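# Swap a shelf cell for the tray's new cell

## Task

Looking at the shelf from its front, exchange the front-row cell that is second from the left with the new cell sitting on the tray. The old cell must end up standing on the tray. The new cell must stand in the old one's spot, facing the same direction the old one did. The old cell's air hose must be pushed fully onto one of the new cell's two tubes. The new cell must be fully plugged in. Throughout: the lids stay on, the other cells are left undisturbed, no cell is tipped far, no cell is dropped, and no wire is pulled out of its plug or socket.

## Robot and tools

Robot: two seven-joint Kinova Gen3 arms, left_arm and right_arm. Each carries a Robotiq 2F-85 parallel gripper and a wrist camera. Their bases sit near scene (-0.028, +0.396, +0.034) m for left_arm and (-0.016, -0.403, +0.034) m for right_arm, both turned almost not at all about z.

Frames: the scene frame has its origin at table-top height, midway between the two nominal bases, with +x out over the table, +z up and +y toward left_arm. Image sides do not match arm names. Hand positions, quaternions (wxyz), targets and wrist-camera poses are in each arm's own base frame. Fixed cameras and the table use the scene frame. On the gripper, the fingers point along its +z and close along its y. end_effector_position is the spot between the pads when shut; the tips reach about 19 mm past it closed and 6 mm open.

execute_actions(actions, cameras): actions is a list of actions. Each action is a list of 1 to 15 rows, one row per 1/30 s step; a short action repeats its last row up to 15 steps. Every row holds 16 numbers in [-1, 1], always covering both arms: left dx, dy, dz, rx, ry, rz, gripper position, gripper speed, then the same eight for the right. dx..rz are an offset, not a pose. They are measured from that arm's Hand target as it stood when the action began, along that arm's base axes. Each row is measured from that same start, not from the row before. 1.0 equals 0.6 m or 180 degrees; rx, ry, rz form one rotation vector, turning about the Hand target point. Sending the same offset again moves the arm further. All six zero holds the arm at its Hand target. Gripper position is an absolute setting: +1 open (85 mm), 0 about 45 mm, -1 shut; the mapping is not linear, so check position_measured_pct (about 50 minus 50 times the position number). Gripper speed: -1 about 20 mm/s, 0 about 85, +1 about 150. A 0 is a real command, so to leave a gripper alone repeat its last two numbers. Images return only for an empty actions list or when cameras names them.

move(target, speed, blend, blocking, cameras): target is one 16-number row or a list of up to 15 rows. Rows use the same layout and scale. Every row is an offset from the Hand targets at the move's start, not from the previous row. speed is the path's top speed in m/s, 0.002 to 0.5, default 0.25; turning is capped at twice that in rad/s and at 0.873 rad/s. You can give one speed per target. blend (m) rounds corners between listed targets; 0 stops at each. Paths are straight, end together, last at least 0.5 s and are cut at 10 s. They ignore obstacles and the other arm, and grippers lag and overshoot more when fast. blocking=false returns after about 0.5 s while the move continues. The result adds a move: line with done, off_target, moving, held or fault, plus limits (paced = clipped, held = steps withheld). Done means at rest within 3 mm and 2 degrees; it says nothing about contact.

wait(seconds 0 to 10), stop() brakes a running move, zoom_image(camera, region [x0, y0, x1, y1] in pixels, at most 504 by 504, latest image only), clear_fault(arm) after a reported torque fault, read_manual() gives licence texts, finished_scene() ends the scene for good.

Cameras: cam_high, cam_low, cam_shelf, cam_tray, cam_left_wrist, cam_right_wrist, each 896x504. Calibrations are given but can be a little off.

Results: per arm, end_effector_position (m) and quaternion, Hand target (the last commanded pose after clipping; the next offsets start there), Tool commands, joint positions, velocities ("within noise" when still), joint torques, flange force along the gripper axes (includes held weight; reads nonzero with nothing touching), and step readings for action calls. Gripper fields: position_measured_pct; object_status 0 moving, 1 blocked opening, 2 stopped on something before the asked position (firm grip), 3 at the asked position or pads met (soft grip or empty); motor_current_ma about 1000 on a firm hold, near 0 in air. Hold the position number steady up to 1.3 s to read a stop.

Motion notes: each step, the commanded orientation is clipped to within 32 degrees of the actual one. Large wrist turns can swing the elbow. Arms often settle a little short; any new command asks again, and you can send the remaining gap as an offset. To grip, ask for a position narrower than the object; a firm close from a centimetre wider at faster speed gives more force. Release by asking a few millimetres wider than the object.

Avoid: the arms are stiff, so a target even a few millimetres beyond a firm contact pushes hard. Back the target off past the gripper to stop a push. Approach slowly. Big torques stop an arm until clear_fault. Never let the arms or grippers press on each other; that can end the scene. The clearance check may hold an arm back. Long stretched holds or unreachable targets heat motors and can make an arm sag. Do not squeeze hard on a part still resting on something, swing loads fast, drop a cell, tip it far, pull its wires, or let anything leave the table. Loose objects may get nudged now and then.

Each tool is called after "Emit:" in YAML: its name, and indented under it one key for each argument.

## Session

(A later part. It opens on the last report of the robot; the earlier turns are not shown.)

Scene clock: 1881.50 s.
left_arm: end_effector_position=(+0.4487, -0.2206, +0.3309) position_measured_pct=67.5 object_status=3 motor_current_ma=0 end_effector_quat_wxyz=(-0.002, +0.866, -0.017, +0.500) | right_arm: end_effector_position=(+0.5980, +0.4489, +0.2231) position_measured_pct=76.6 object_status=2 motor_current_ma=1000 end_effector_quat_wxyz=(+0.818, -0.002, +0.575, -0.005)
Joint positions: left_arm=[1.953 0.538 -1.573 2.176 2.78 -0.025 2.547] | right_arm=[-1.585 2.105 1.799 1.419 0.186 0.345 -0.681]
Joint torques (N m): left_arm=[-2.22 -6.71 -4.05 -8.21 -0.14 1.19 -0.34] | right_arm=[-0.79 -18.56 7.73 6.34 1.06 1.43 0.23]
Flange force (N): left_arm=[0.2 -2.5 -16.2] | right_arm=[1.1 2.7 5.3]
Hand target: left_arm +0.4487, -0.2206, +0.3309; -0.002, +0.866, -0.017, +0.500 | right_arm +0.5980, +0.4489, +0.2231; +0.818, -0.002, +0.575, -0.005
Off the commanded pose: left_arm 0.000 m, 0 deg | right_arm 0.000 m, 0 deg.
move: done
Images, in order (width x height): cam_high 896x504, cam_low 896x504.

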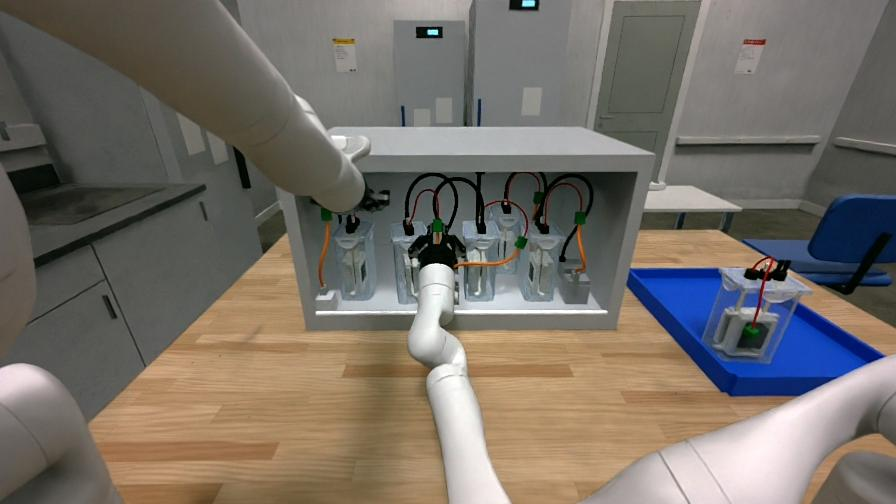

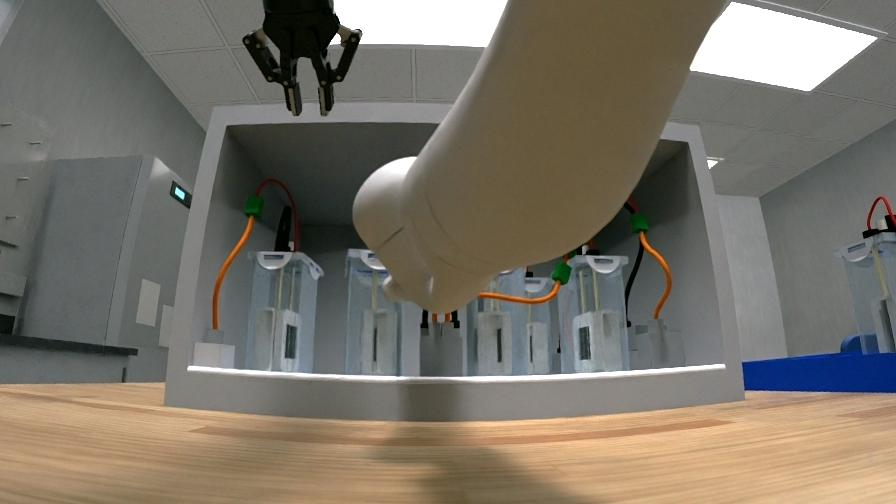

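Emit:
move:
  target: [0,0,0,0,0,0,-0.35,-1,0,0,0,0,0,0,-0.6,-1]
  speed: 0.02
  cameras: ["cam_high","cam_shelf","cam_right_wrist"]

Emit:
zoom_image:
  camera: "cam_high"
  region: [380, 170, 500, 310]

Scene clock: 1883.27 s.
left_arm: end_effector_position=(+0.4487, -0.2206, +0.3309) position_measured_pct=67.5 object_status=3 motor_current_ma=0 end_effector_quat_wxyz=(-0.002, +0.866, -0.017, +0.500) | right_arm: end_effector_position=(+0.5980, +0.4489, +0.2231) position_measured_pct=76.6 object_status=2 motor_current_ma=1000 end_effector_quat_wxyz=(+0.818, -0.002, +0.575, -0.005)
Joint positions: left_arm=[1.953 0.538 -1.573 2.176 2.78 -0.025 2.547] | right_arm=[-1.585 2.105 1.799 1.419 0.186 0.345 -0.681]
Joint torques (N m): left_arm=[-2.2 -6.75 -4.02 -8.19 -0.17 1.23 -0.27] | right_arm=[-0.86 -18.54 7.75 6.32 1.06 1.4 0.26]
Flange force (N): left_arm=[0.4 -2.4 -16.2] | right_arm=[1.2 2.8 5.4]
Hand target: left_arm +0.4487, -0.2206, +0.3309; -0.002, +0.866, -0.017, +0.500 | right_arm +0.5980, +0.4489, +0.2231; +0.818, -0.002, +0.575, -0.005
Off the commanded pose: left_arm 0.000 m, 0 deg | right_arm 0.000 m, 0 deg.
move: done
camera_calibration:
cam_right_wrist: T_world_to_cam=[[-0.00811975, 0.999805, -0.0180193, -0.443307], [-0.332626, 0.0142933, 0.942951, 0.037627], [0.943024, 0.0136502, 0.332445, -0.495522], [0, 0, 0, 1]] pos_world=[0.476205, 0.449447, 0.121265]
Images, in order (width x height): cam_high 896x504, cam_shelf 896x504, cam_right_wrist 896x504.

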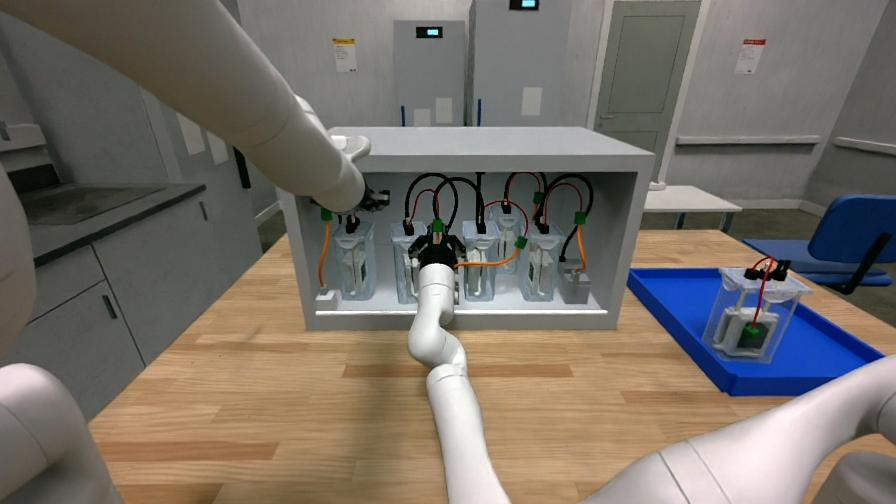

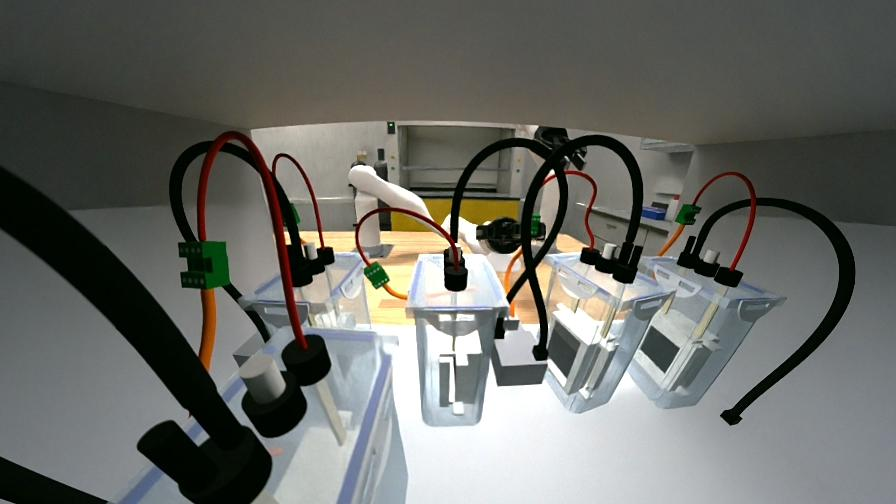

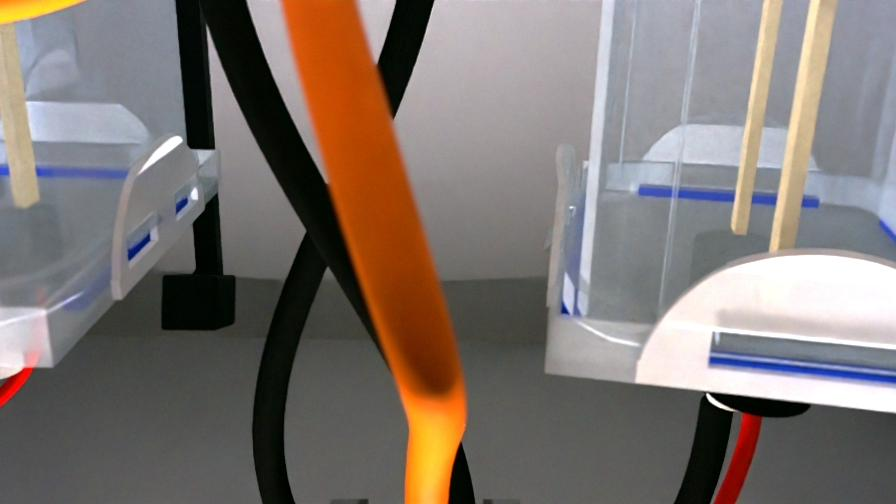

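Scaled by 3.600 from the camera's 896x504 image, which has a finer 1280x720 frame.

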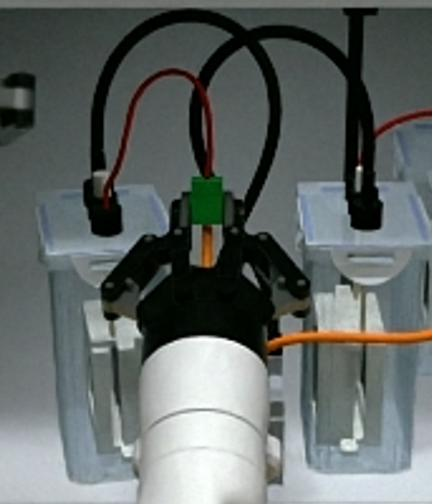

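Emit:
move:
  target: [0,0,0,0,0,0,-0.35,-1,0,0,0,0,0,0,-0.25,-1]
  speed: 0.02
  cameras: ["cam_high","cam_shelf"]

Emit:
zoom_image:
  camera: "cam_high"
  region: [380, 170, 500, 310]

Emit:
zoom_image:
  camera: "cam_shelf"
  region: [505, 190, 575, 255]

Scene clock: 1886.43 s.
left_arm: end_effector_position=(+0.4487, -0.2206, +0.3309) position_measured_pct=67.5 object_status=3 motor_current_ma=0 end_effector_quat_wxyz=(-0.002, +0.866, -0.017, +0.500) | right_arm: end_effector_position=(+0.5980, +0.4489, +0.2230) position_measured_pct=62.3 object_status=0 motor_current_ma=0 end_effector_quat_wxyz=(+0.818, -0.002, +0.575, -0.005)
Joint positions: left_arm=[1.953 0.538 -1.573 2.176 2.78 -0.025 2.547] | right_arm=[-1.585 2.105 1.799 1.419 0.186 0.345 -0.681]
Joint torques (N m): left_arm=[-2.24 -6.76 -4.15 -8.32 -0.14 1.23 -0.3] | right_arm=[-0.8 -18.64 7.76 6.58 1.05 1.59 0.22]
Flange force (N): left_arm=[0.0 -2.4 -16.0] | right_arm=[1.4 3.0 5.7]
Hand target: left_arm +0.4487, -0.2206, +0.3309; -0.002, +0.866, -0.017, +0.500 | right_arm +0.5980, +0.4489, +0.2230; +0.818, -0.002, +0.575, -0.005
Off the commanded pose: left_arm 0.000 m, 0 deg | right_arm 0.000 m, 0 deg.
move: done
Images, in order (width x height): cam_high 896x504, cam_shelf 896x504.

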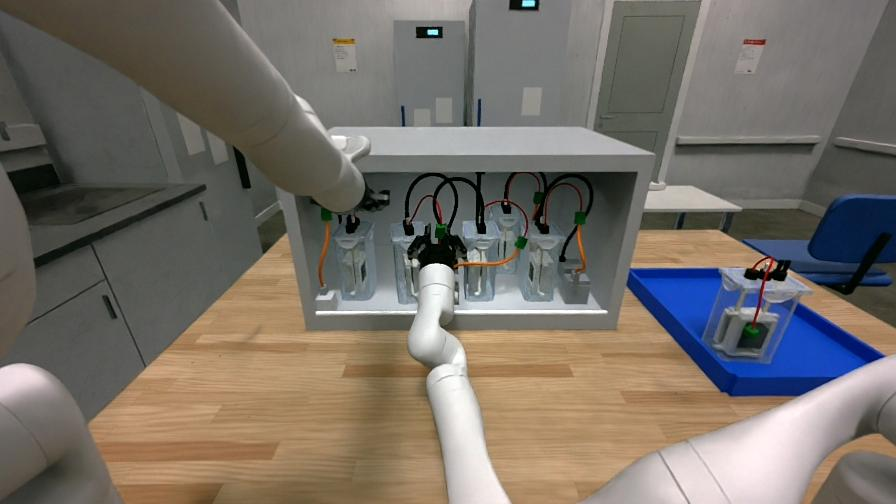

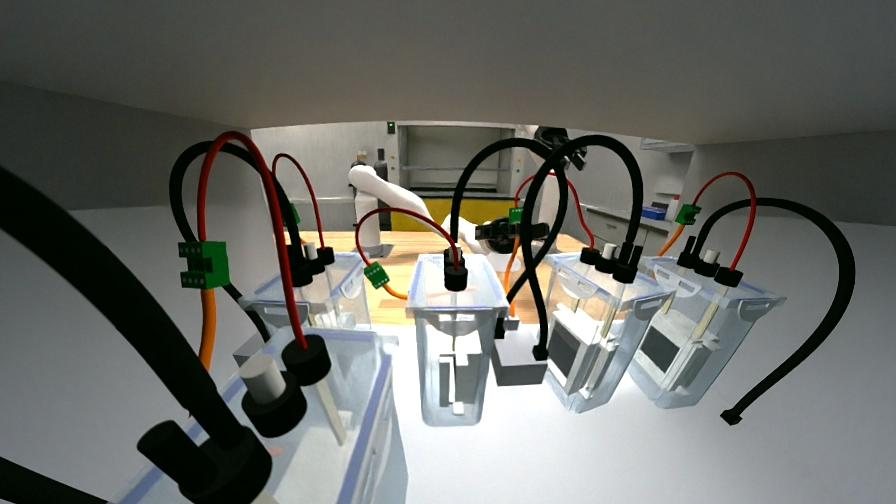

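Scaled by 3.600 from the camera's 896x504 image, which has a finer 1280x720 frame.

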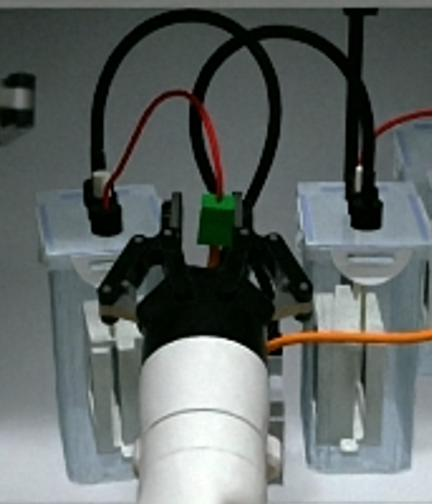

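Scaled by 7.200 from the camera's 896x504 image, which has a finer 1280x720 frame.

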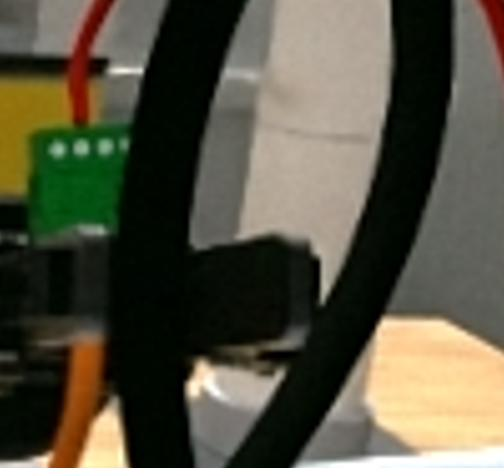

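Emit:
move:
  target: [0,0,0,0,0,0,-0.35,-1,0,0,0,0,0,0,0.1,-1]
  speed: 0.02
  cameras: ["cam_high"]

Emit:
zoom_image:
  camera: "cam_high"
  region: [380, 170, 500, 310]

Scene clock: 1889.33 s.
left_arm: end_effector_position=(+0.4487, -0.2206, +0.3309) position_measured_pct=67.5 object_status=3 motor_current_ma=0 end_effector_quat_wxyz=(-0.002, +0.866, -0.017, +0.500) | right_arm: end_effector_position=(+0.5980, +0.4489, +0.2230) position_measured_pct=45.0 object_status=0 motor_current_ma=0 end_effector_quat_wxyz=(+0.818, -0.002, +0.575, -0.005)
Joint positions: left_arm=[1.953 0.538 -1.573 2.176 2.78 -0.025 2.547] | right_arm=[-1.585 2.105 1.799 1.419 0.186 0.345 -0.681]
Joint torques (N m): left_arm=[-2.27 -6.69 -4.18 -8.27 -0.18 1.24 -0.29] | right_arm=[-0.73 -18.6 7.81 6.62 1.04 1.59 0.2]
Flange force (N): left_arm=[0.2 -2.3 -16.0] | right_arm=[1.3 3.2 5.6]
Hand target: left_arm +0.4487, -0.2206, +0.3309; -0.002, +0.866, -0.017, +0.500 | right_arm +0.5980, +0.4489, +0.2230; +0.818, -0.002, +0.575, -0.005
Off the commanded pose: left_arm 0.000 m, 0 deg | right_arm 0.000 m, 0 deg.
move: done
Images, in order (width x height): cam_high 896x504.

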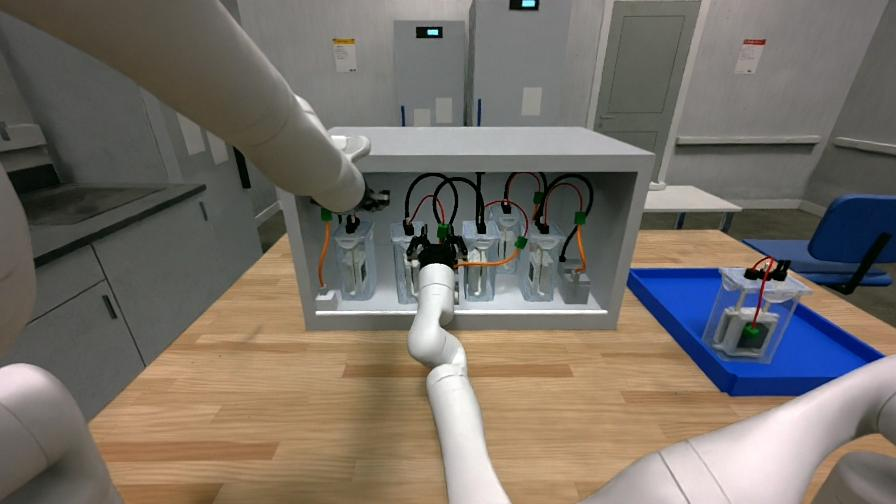

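Scaled by 3.600 from the camera's 896x504 image, which has a finer 1280x720 frame.

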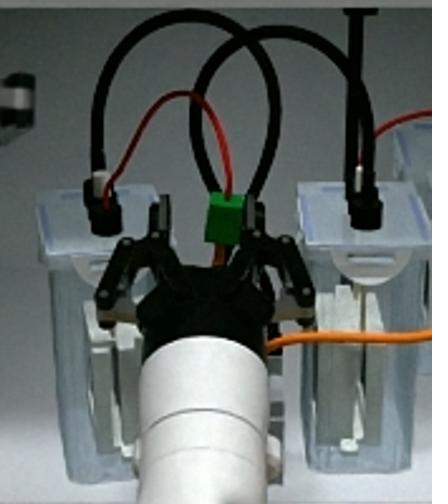

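Emit:
move:
  target: [0,0,0,0,0,0,-0.35,-1,-0.15,0,-0.05,0,0,0,0.1,-1]
  speed: 0.04
  cameras: ["cam_high","cam_shelf","cam_right_wrist"]

Emit:
zoom_image:
  camera: "cam_high"
  region: [380, 170, 500, 310]

Scene clock: 1893.67 s.
left_arm: end_effector_position=(+0.4487, -0.2206, +0.3309) position_measured_pct=67.5 object_status=3 motor_current_ma=0 end_effector_quat_wxyz=(-0.002, +0.866, -0.017, +0.500) | right_arm: end_effector_position=(+0.5080, +0.4489, +0.1931) position_measured_pct=45.0 object_status=3 motor_current_ma=0 end_effector_quat_wxyz=(+0.818, -0.002, +0.575, -0.005)
Joint positions: left_arm=[1.953 0.538 -1.573 2.176 2.78 -0.025 2.547] | right_arm=[-1.831 2.151 1.666 1.557 0.151 0.42 -0.655]
Joint torques (N m): left_arm=[-2.18 -6.81 -4.1 -8.1 -0.14 1.18 -0.29] | right_arm=[-0.78 -15.91 7.73 6.72 1.21 1.52 0.25]
Flange force (N): left_arm=[0.3 -2.1 -15.6] | right_arm=[0.7 4.1 5.2]
Hand target: left_arm +0.4487, -0.2206, +0.3309; -0.002, +0.866, -0.017, +0.500 | right_arm +0.5080, +0.4489, +0.1931; +0.818, -0.002, +0.575, -0.005
Off the commanded pose: left_arm 0.000 m, 0 deg | right_arm 0.000 m, 0 deg.
move: done
camera_calibration:
cam_right_wrist: T_world_to_cam=[[-0.00811975, 0.999805, -0.0180193, -0.444578], [-0.332626, 0.0142933, 0.942951, 0.0359792], [0.943024, 0.0136502, 0.332445, -0.400677], [0, 0, 0, 1]] pos_world=[0.386205, 0.449447, 0.0912654]
Images, in order (width x height): cam_high 896x504, cam_shelf 896x504, cam_right_wrist 896x504.

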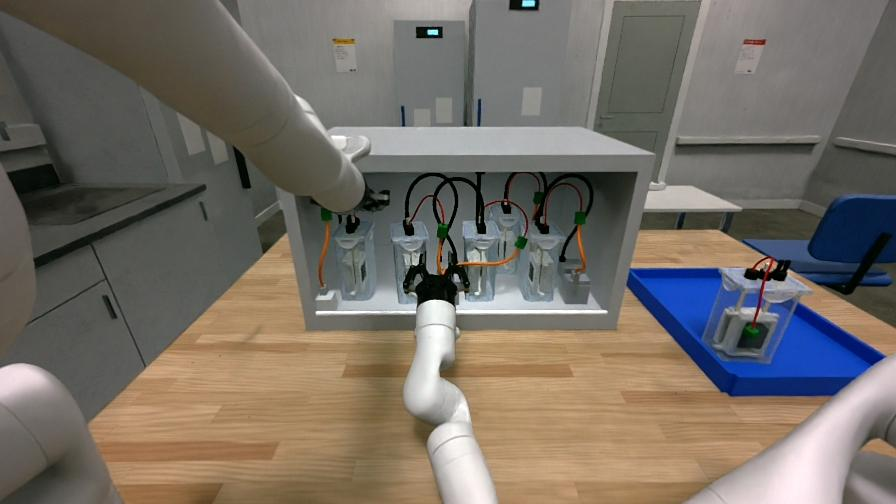

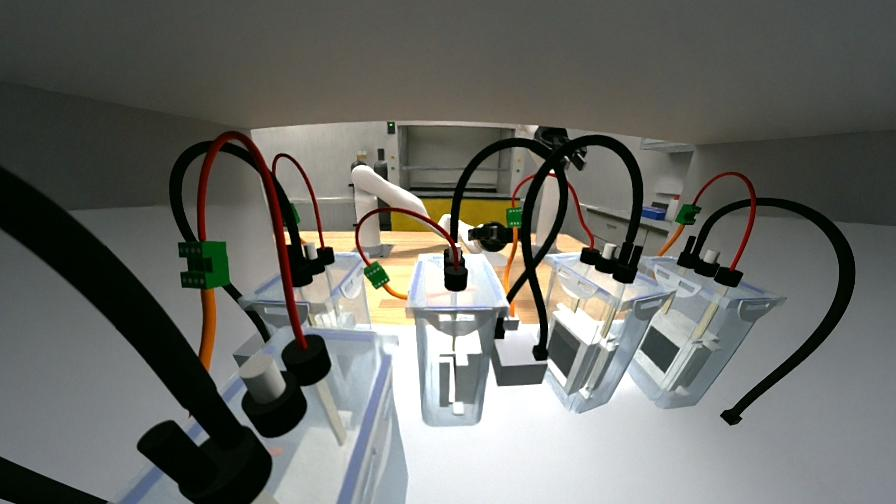

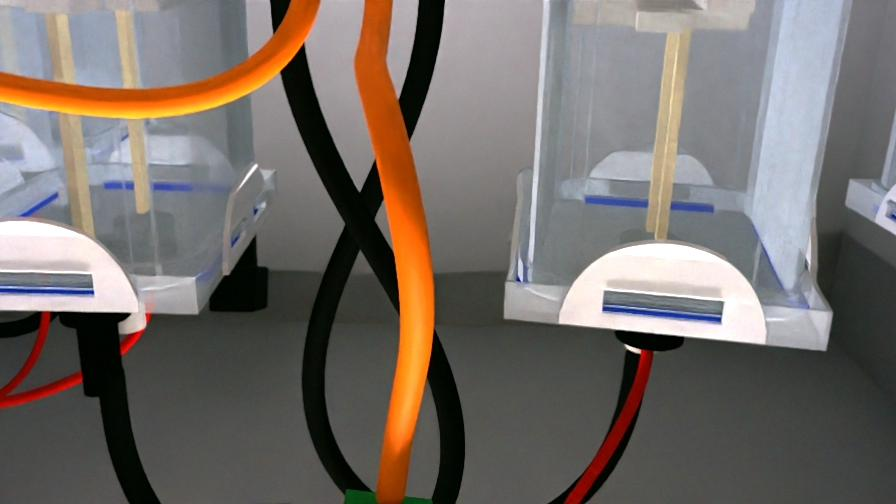

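Scaled by 3.600 from the camera's 896x504 image, which has a finer 1280x720 frame.

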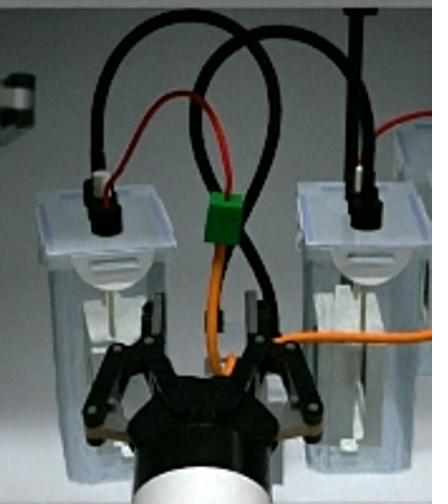

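Emit:
zoom_image:
  camera: "cam_high"
  region: [428, 215, 458, 245]

Emit:
zoom_image:
  camera: "cam_shelf"
  region: [495, 195, 535, 235]

Scaled by 16.800 from the camera's 896x504 image, which has a finer 1280x720 frame.

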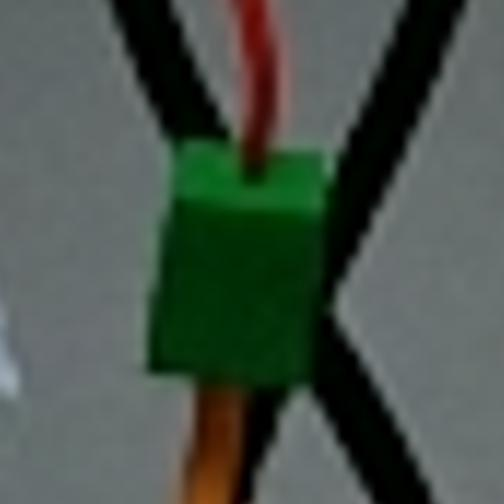

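Scaled by 12.600 from the camera's 896x504 image, which has a finer 1280x720 frame.

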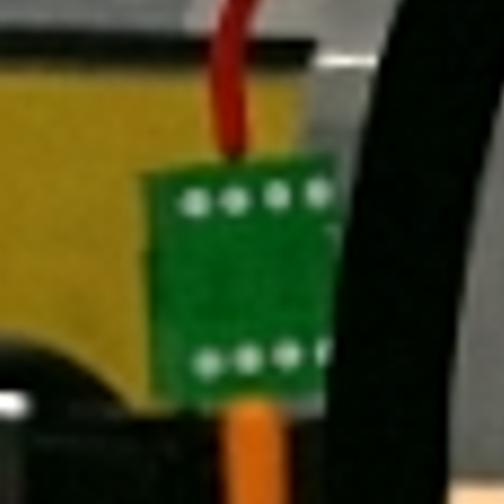

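Emit:
zoom_image:
  camera: "cam_shelf"
  region: [530, 230, 790, 430]

Emit:
zoom_image:
  camera: "cam_high"
  region: [320, 190, 500, 310]

Emit:
zoom_image:
  camera: "cam_right_wrist"
  region: [450, 0, 890, 400]

Scaled by 1.938 from the camera's 896x504 image, which has a finer 1280x720 frame.

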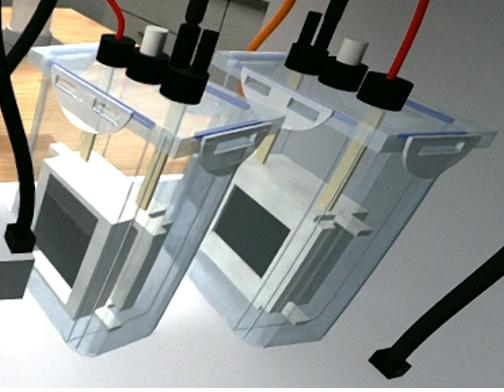

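Scaled by 2.800 from the camera's 896x504 image, which has a finer 1280x720 frame.

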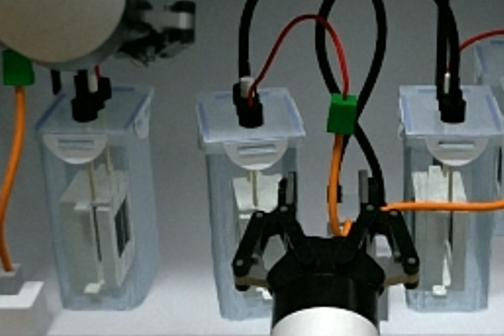

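Scaled by 1.145 from the camera's 896x504 image, which has a finer 1280x720 frame.

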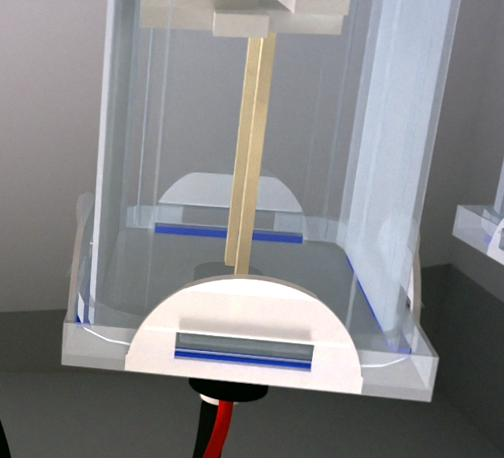

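Emit:
move:
  target: [0,0,0,0,0,0,-1,-1,-0.08,-0.12,0.06,0,0,0,0.1,-1]
  speed: 0.1
  cameras: ["cam_high","cam_left_wrist"]

Emit:
zoom_image:
  camera: "cam_high"
  region: [380, 190, 500, 310]

Scene clock: 1920.40 s.
left_arm: end_effector_position=(+0.4487, -0.2206, +0.3309) position_measured_pct=98.3 object_status=0 motor_current_ma=440 end_effector_quat_wxyz=(-0.002, +0.866, -0.017, +0.500) | right_arm: end_effector_position=(+0.4600, +0.3769, +0.2290) position_measured_pct=45.0 object_status=3 motor_current_ma=0 end_effector_quat_wxyz=(+0.818, -0.002, +0.575, -0.005)
Joint positions: left_arm=[1.953 0.538 -1.573 2.176 2.78 -0.025 2.547] | right_arm=[-1.997 2.172 1.603 1.905 0.143 0.208 -0.655]
Joint torques (N m): left_arm=[-2.2 -6.76 -4.17 -8.15 -0.19 1.28 -0.31] | right_arm=[-0.69 -12.43 7.15 6.5 0.79 1.52 0.26]
Flange force (N): left_arm=[0.4 -1.8 -15.7] | right_arm=[-1.1 3.8 5.5]
Hand target: left_arm +0.4487, -0.2206, +0.3309; -0.002, +0.866, -0.017, +0.500 | right_arm +0.4600, +0.3769, +0.2290; +0.818, -0.002, +0.575, -0.005
Off the commanded pose: left_arm 0.000 m, 0 deg | right_arm 0.000 m, 0 deg.
move: done
camera_calibration:
cam_left_wrist: T_world_to_cam=[[-0.0249752, -0.999551, 0.0165538, -0.221265], [-0.509786, -0.00150985, -0.8603, 0.570005], [0.859939, -0.0299251, -0.50952, -0.0798686], [0, 0, 0, 1]] pos_world=[0.353736, -0.222695, 0.453343]
Images, in order (width x height): cam_high 896x504, cam_left_wrist 896x504.

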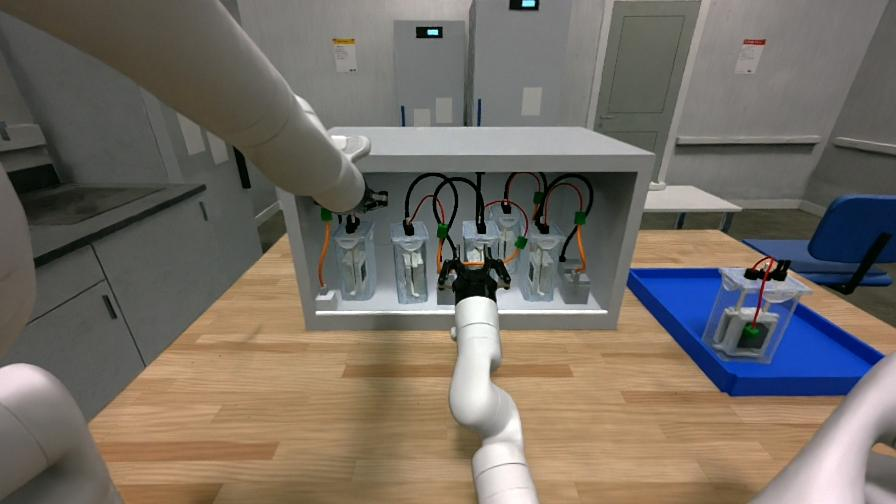

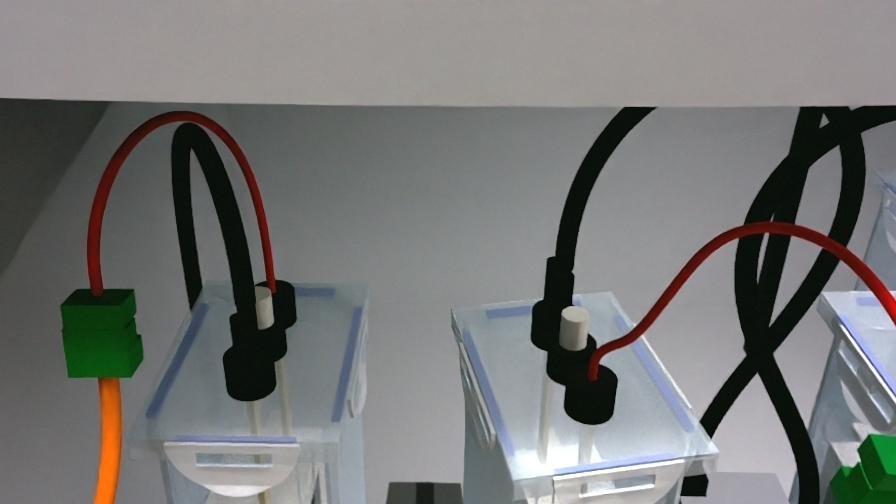

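Scaled by 4.200 from the camera's 896x504 image, which has a finer 1280x720 frame.

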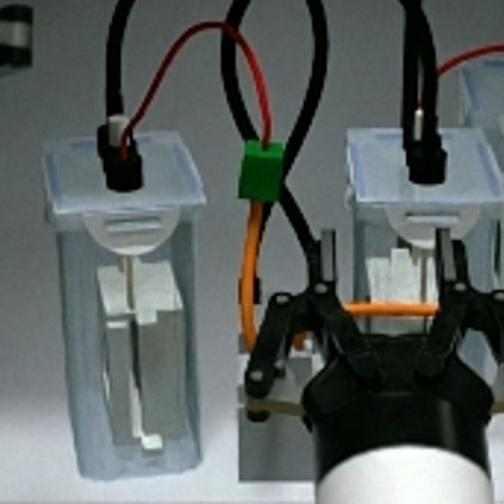

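Emit:
move:
  target:
    - [0,-0.0773,-0.385,0,0,0,-1,-1,0,0,0,0,0,0,0.1,-1]
    - [0.15,-0.0773,-0.4333,0,0,0,-1,-1,0,0,0,0,0,0,0.1,-1]
  speed: 0.12
  cameras: ["cam_high","cam_left_wrist","cam_low"]

Scene clock: 1929.33 s.
left_arm: end_effector_position=(+0.5386, -0.2670, +0.0709) position_measured_pct=99.1 object_status=3 motor_current_ma=980 end_effector_quat_wxyz=(-0.002, +0.866, -0.017, +0.500) | right_arm: end_effector_position=(+0.4600, +0.3769, +0.2290) position_measured_pct=45.0 object_status=3 motor_current_ma=0 end_effector_quat_wxyz=(+0.818, -0.002, +0.575, -0.005)
Joint positions: left_arm=[1.409 1.266 -1.058 2.066 3.063 0.492 2.834] | right_arm=[-1.997 2.172 1.603 1.905 0.143 0.208 -0.655]
Joint torques (N m): left_arm=[-2.17 -16.53 -7.91 -1.05 1.05 0.53 -0.32] | right_arm=[-0.78 -12.46 7.06 6.56 0.78 1.55 0.24]
Flange force (N): left_arm=[-1.5 3.2 -4.9] | right_arm=[-1.0 4.0 6.1]
Hand target: left_arm +0.5386, -0.2670, +0.0709; -0.002, +0.866, -0.017, +0.500 | right_arm +0.4600, +0.3769, +0.2290; +0.818, -0.002, +0.575, -0.005
Off the commanded pose: left_arm 0.000 m, 0 deg | right_arm 0.000 m, 0 deg.
move: done
camera_calibration:
cam_left_wrist: T_world_to_cam=[[-0.0249738, -0.999551, 0.016552, -0.261092], [-0.50986, -0.00150653, -0.860256, 0.392162], [0.859895, -0.0299231, -0.509593, -0.291093], [0, 0, 0, 1]] pos_world=[0.443737, -0.269095, 0.193343]
Images, in order (width x height): cam_high 896x504, cam_low 896x504, cam_left_wrist 896x504.

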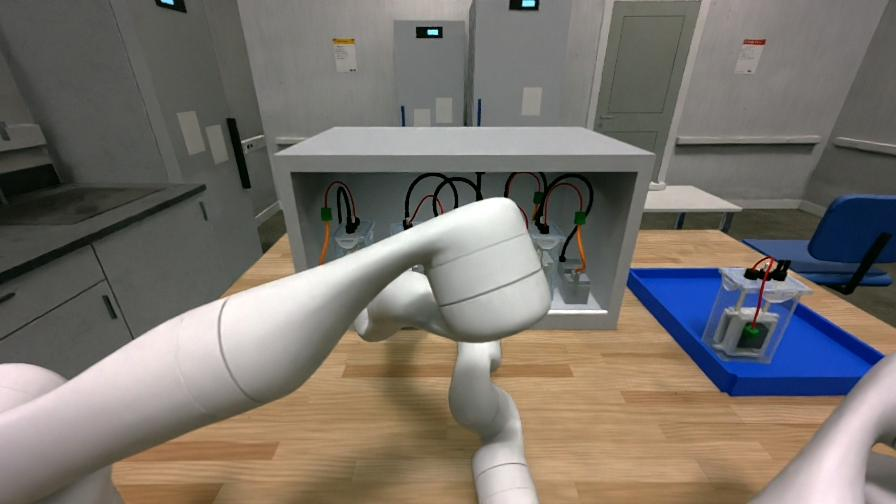

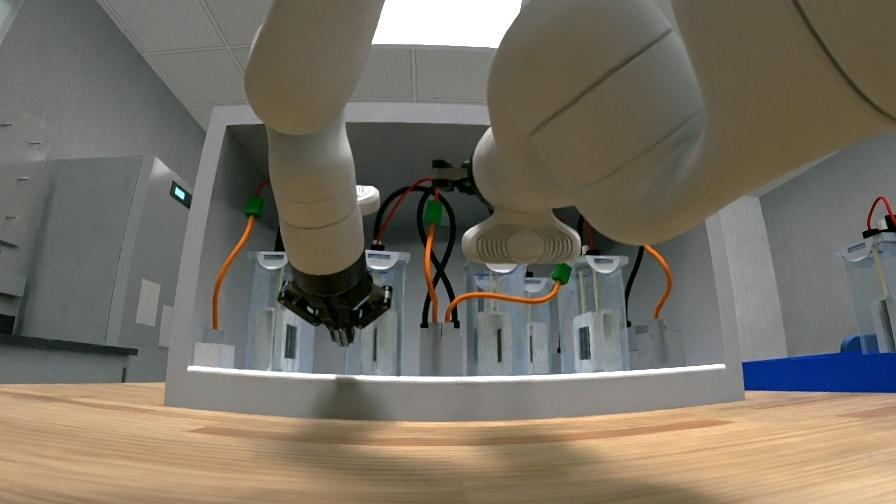

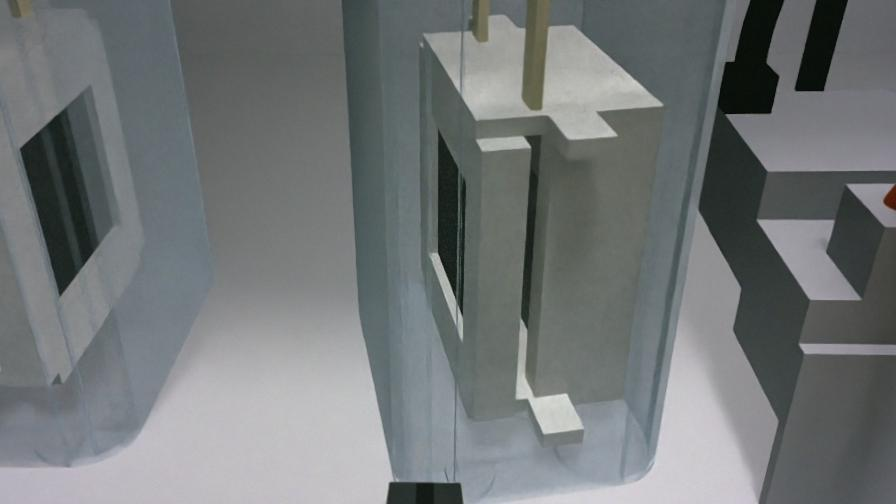

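Emit:
move:
  target: [0.1167,0,-0.008,0,0,0,-1,-1,0,0,0,0,0,0,0.1,-1]
  speed: 0.05
  cameras: ["cam_left_wrist"]

Emit:
zoom_image:
  camera: "cam_left_wrist"
  region: [300, 304, 660, 504]

Scene clock: 1933.30 s.
left_arm: end_effector_position=(+0.6087, -0.2670, +0.0661) position_measured_pct=99.1 object_status=3 motor_current_ma=980 end_effector_quat_wxyz=(-0.002, +0.866, -0.017, +0.500) | right_arm: end_effector_position=(+0.4600, +0.3769, +0.2290) position_measured_pct=45.0 object_status=3 motor_current_ma=0 end_effector_quat_wxyz=(+0.818, -0.002, +0.575, -0.005)
Joint positions: left_arm=[1.248 1.276 -1.032 1.887 2.997 0.45 2.829] | right_arm=[-1.997 2.172 1.603 1.905 0.143 0.208 -0.655]
Joint torques (N m): left_arm=[-2.3 -18.68 -8.32 -2.35 0.97 0.68 -0.28] | right_arm=[-0.72 -12.51 7.17 6.55 0.75 1.53 0.26]
Flange force (N): left_arm=[-2.8 2.6 -5.5] | right_arm=[-0.9 3.9 5.6]
Hand target: left_arm +0.6087, -0.2670, +0.0661; -0.002, +0.866, -0.017, +0.500 | right_arm +0.4600, +0.3769, +0.2290; +0.818, -0.002, +0.575, -0.005
Off the commanded pose: left_arm 0.000 m, 0 deg | right_arm 0.000 m, 0 deg.
move: done
camera_calibration:
cam_left_wrist: T_world_to_cam=[[-0.0249738, -0.999551, 0.016552, -0.259262], [-0.50986, -0.00150653, -0.860256, 0.423774], [0.859895, -0.0299231, -0.509593, -0.353817], [0, 0, 0, 1]] pos_world=[0.513837, -0.269095, 0.188543]
Images, in order (width x height): cam_left_wrist 896x504.

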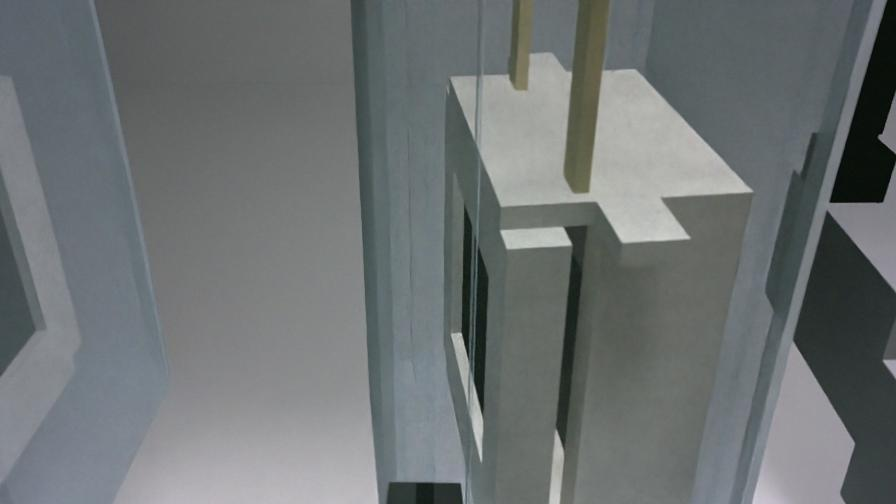

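Scaled by 1.400 from the camera's 896x504 image, which has a finer 1280x720 frame.

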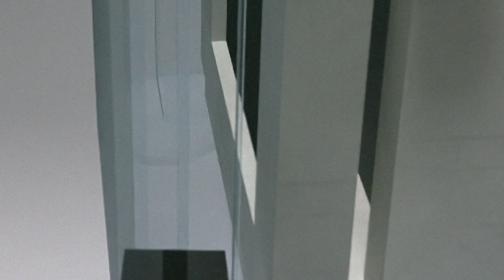

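Emit:
move:
  target: [0.0083,0,0,0,0,0,-1,-1,0,0,0,0,0,0,0.1,-1]
  speed: 0.02

Emit:
move:
  target: [0.005,0,0,0,0,0,-1,-1,0,0,0,0,0,0,0.1,-1]
  speed: 0.02
  cameras: ["cam_shelf","cam_left_wrist"]

Emit:
zoom_image:
  camera: "cam_shelf"
  region: [530, 230, 790, 430]

Scene clock: 1936.43 s.
left_arm: end_effector_position=(+0.6136, -0.2670, +0.0661) position_measured_pct=99.1 object_status=3 motor_current_ma=980 end_effector_quat_wxyz=(-0.002, +0.866, -0.017, +0.500) | right_arm: end_effector_position=(+0.4600, +0.3769, +0.2290) position_measured_pct=45.0 object_status=3 motor_current_ma=0 end_effector_quat_wxyz=(+0.818, -0.002, +0.575, -0.005)
Joint positions: left_arm=[1.237 1.276 -1.03 1.873 2.992 0.446 2.829] | right_arm=[-1.997 2.172 1.603 1.905 0.143 0.208 -0.655]
Joint torques (N m): left_arm=[-2.29 -18.84 -8.43 -3.21 0.98 0.99 -0.31] | right_arm=[-0.76 -12.49 7.13 6.52 0.78 1.55 0.26]
Flange force (N): left_arm=[-3.2 1.9 -7.4] | right_arm=[-1.0 3.8 5.8]
Hand target: left_arm +0.6136, -0.2670, +0.0661; -0.002, +0.866, -0.017, +0.500 | right_arm +0.4600, +0.3769, +0.2290; +0.818, -0.002, +0.575, -0.005
Off the commanded pose: left_arm 0.000 m, 0 deg | right_arm 0.000 m, 0 deg.
move: done

Scene clock: 1937.13 s.
left_arm: end_effector_position=(+0.6166, -0.2670, +0.0661) position_measured_pct=99.1 object_status=3 motor_current_ma=980 end_effector_quat_wxyz=(-0.002, +0.866, -0.017, +0.500) | right_arm: end_effector_position=(+0.4600, +0.3769, +0.2290) position_measured_pct=45.0 object_status=3 motor_current_ma=0 end_effector_quat_wxyz=(+0.818, -0.002, +0.575, -0.005)
Joint positions: left_arm=[1.231 1.276 -1.028 1.865 2.989 0.443 2.828] | right_arm=[-1.997 2.172 1.603 1.905 0.143 0.208 -0.655]
Joint torques (N m): left_arm=[-2.33 -18.88 -8.4 -3.36 0.98 0.95 -0.29] | right_arm=[-0.74 -12.46 7.16 6.51 0.78 1.54 0.23]
Flange force (N): left_arm=[-3.3 1.6 -7.8] | right_arm=[-1.0 3.8 5.7]
Hand target: left_arm +0.6166, -0.2670, +0.0661; -0.002, +0.866, -0.017, +0.500 | right_arm +0.4600, +0.3769, +0.2290; +0.818, -0.002, +0.575, -0.005
Off the commanded pose: left_arm 0.000 m, 0 deg | right_arm 0.000 m, 0 deg.
move: done
camera_calibration:
cam_left_wrist: T_world_to_cam=[[-0.0249738, -0.999551, 0.016552, -0.259065], [-0.50986, -0.00150653, -0.860256, 0.427802], [0.859895, -0.0299231, -0.509593, -0.360611], [0, 0, 0, 1]] pos_world=[0.521737, -0.269095, 0.188543]
Images, in order (width x height): cam_shelf 896x504, cam_left_wrist 896x504.

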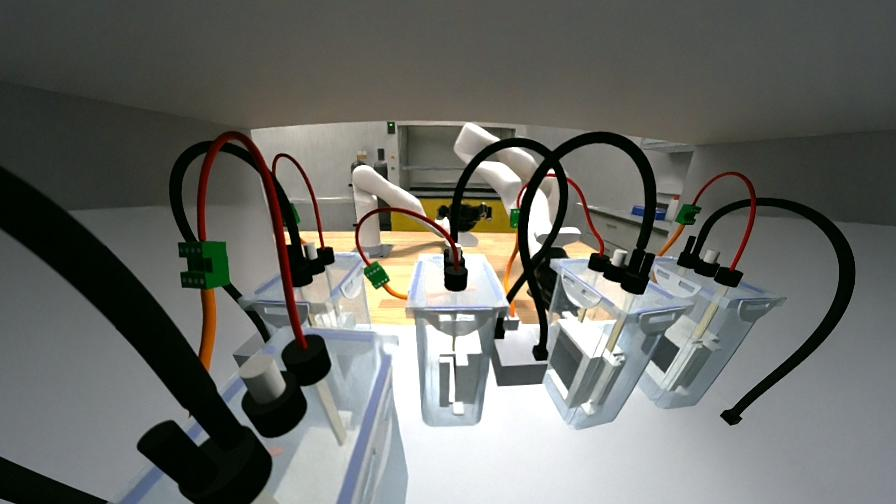

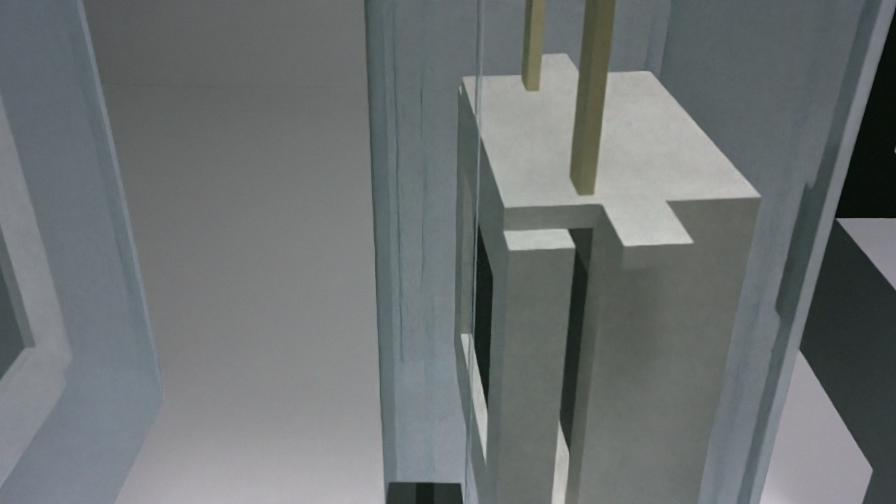

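Scaled by 1.938 from the camera's 896x504 image, which has a finer 1280x720 frame.

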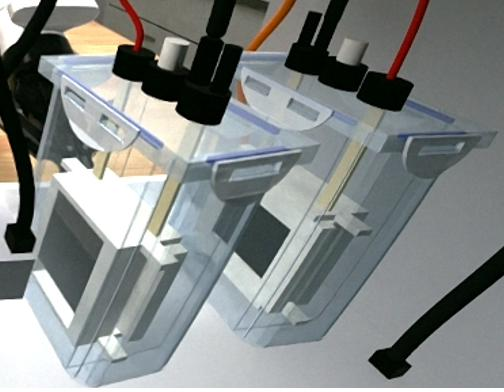

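Emit:
move:
  target:
    - [-0.05,0,0,0,0,0,-1,-1,0,0,0,0,0,0,0.1,-1]
    - [-0.13,0,0.03,0,0,0,1,0,0,0,0,0,0,0,0.1,-1]
  speed: 0.06
  cameras: ["cam_left_wrist","cam_shelf"]

Emit:
zoom_image:
  camera: "cam_shelf"
  region: [480, 230, 740, 430]

Scene clock: 1949.50 s.
left_arm: end_effector_position=(+0.5386, -0.2670, +0.0842) position_measured_pct=0.0 object_status=0 motor_current_ma=0 end_effector_quat_wxyz=(-0.002, +0.866, -0.017, +0.500) | right_arm: end_effector_position=(+0.4600, +0.3769, +0.2290) position_measured_pct=45.0 object_status=3 motor_current_ma=0 end_effector_quat_wxyz=(+0.818, -0.002, +0.575, -0.005)
Joint positions: left_arm=[1.412 1.23 -1.069 2.072 3.04 0.478 2.825] | right_arm=[-1.997 2.172 1.603 1.905 0.143 0.208 -0.655]
Joint torques (N m): left_arm=[-2.09 -16.5 -7.7 -1.43 1.01 0.58 -0.3] | right_arm=[-0.73 -12.51 7.16 6.53 0.76 1.57 0.24]
Flange force (N): left_arm=[-1.5 3.1 -4.9] | right_arm=[-1.0 3.7 5.7]
Hand target: left_arm +0.5386, -0.2670, +0.0841; -0.002, +0.866, -0.017, +0.500 | right_arm +0.4600, +0.3769, +0.2290; +0.818, -0.002, +0.575, -0.005
Off the commanded pose: left_arm 0.000 m, 0 deg | right_arm 0.000 m, 0 deg.
move: done
camera_calibration:
cam_left_wrist: T_world_to_cam=[[-0.024924, -0.999551, 0.0166396, -0.261351], [-0.509789, -0.0016097, -0.860298, 0.403468], [0.859938, -0.0299248, -0.50952, -0.284401], [0, 0, 0, 1]] pos_world=[0.443737, -0.269094, 0.206543]
Images, in order (width x height): cam_shelf 896x504, cam_left_wrist 896x504.

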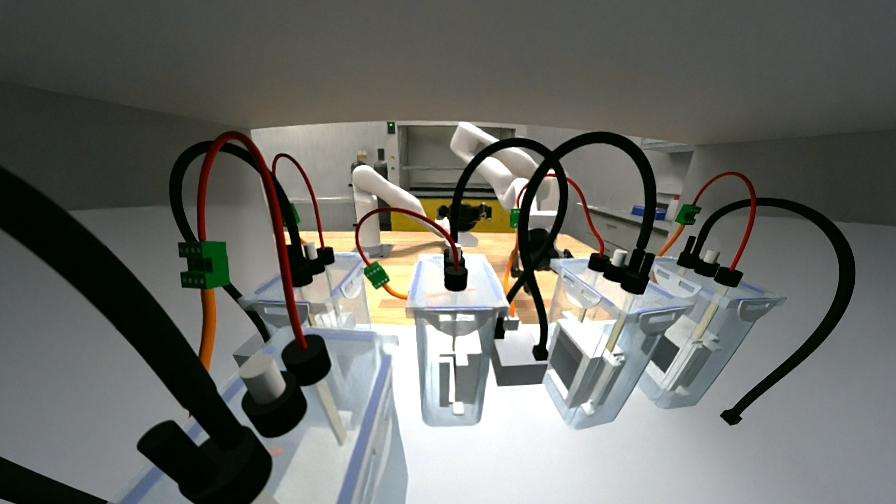

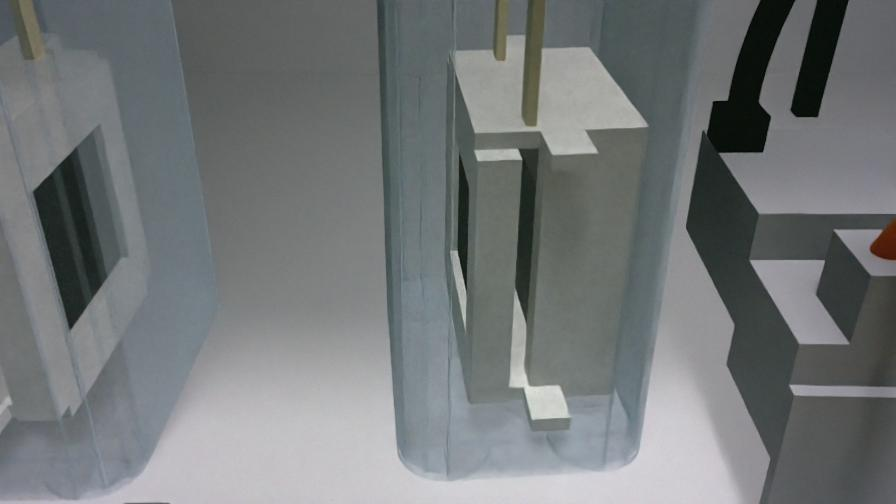

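Scaled by 1.938 from the camera's 896x504 image, which has a finer 1280x720 frame.

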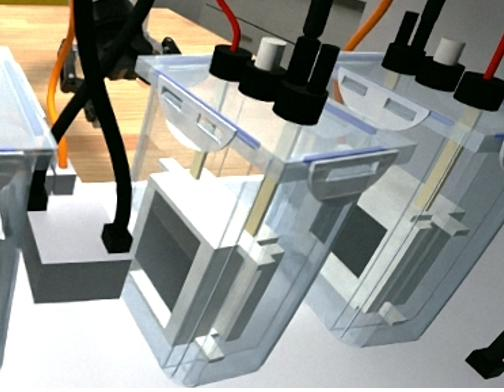

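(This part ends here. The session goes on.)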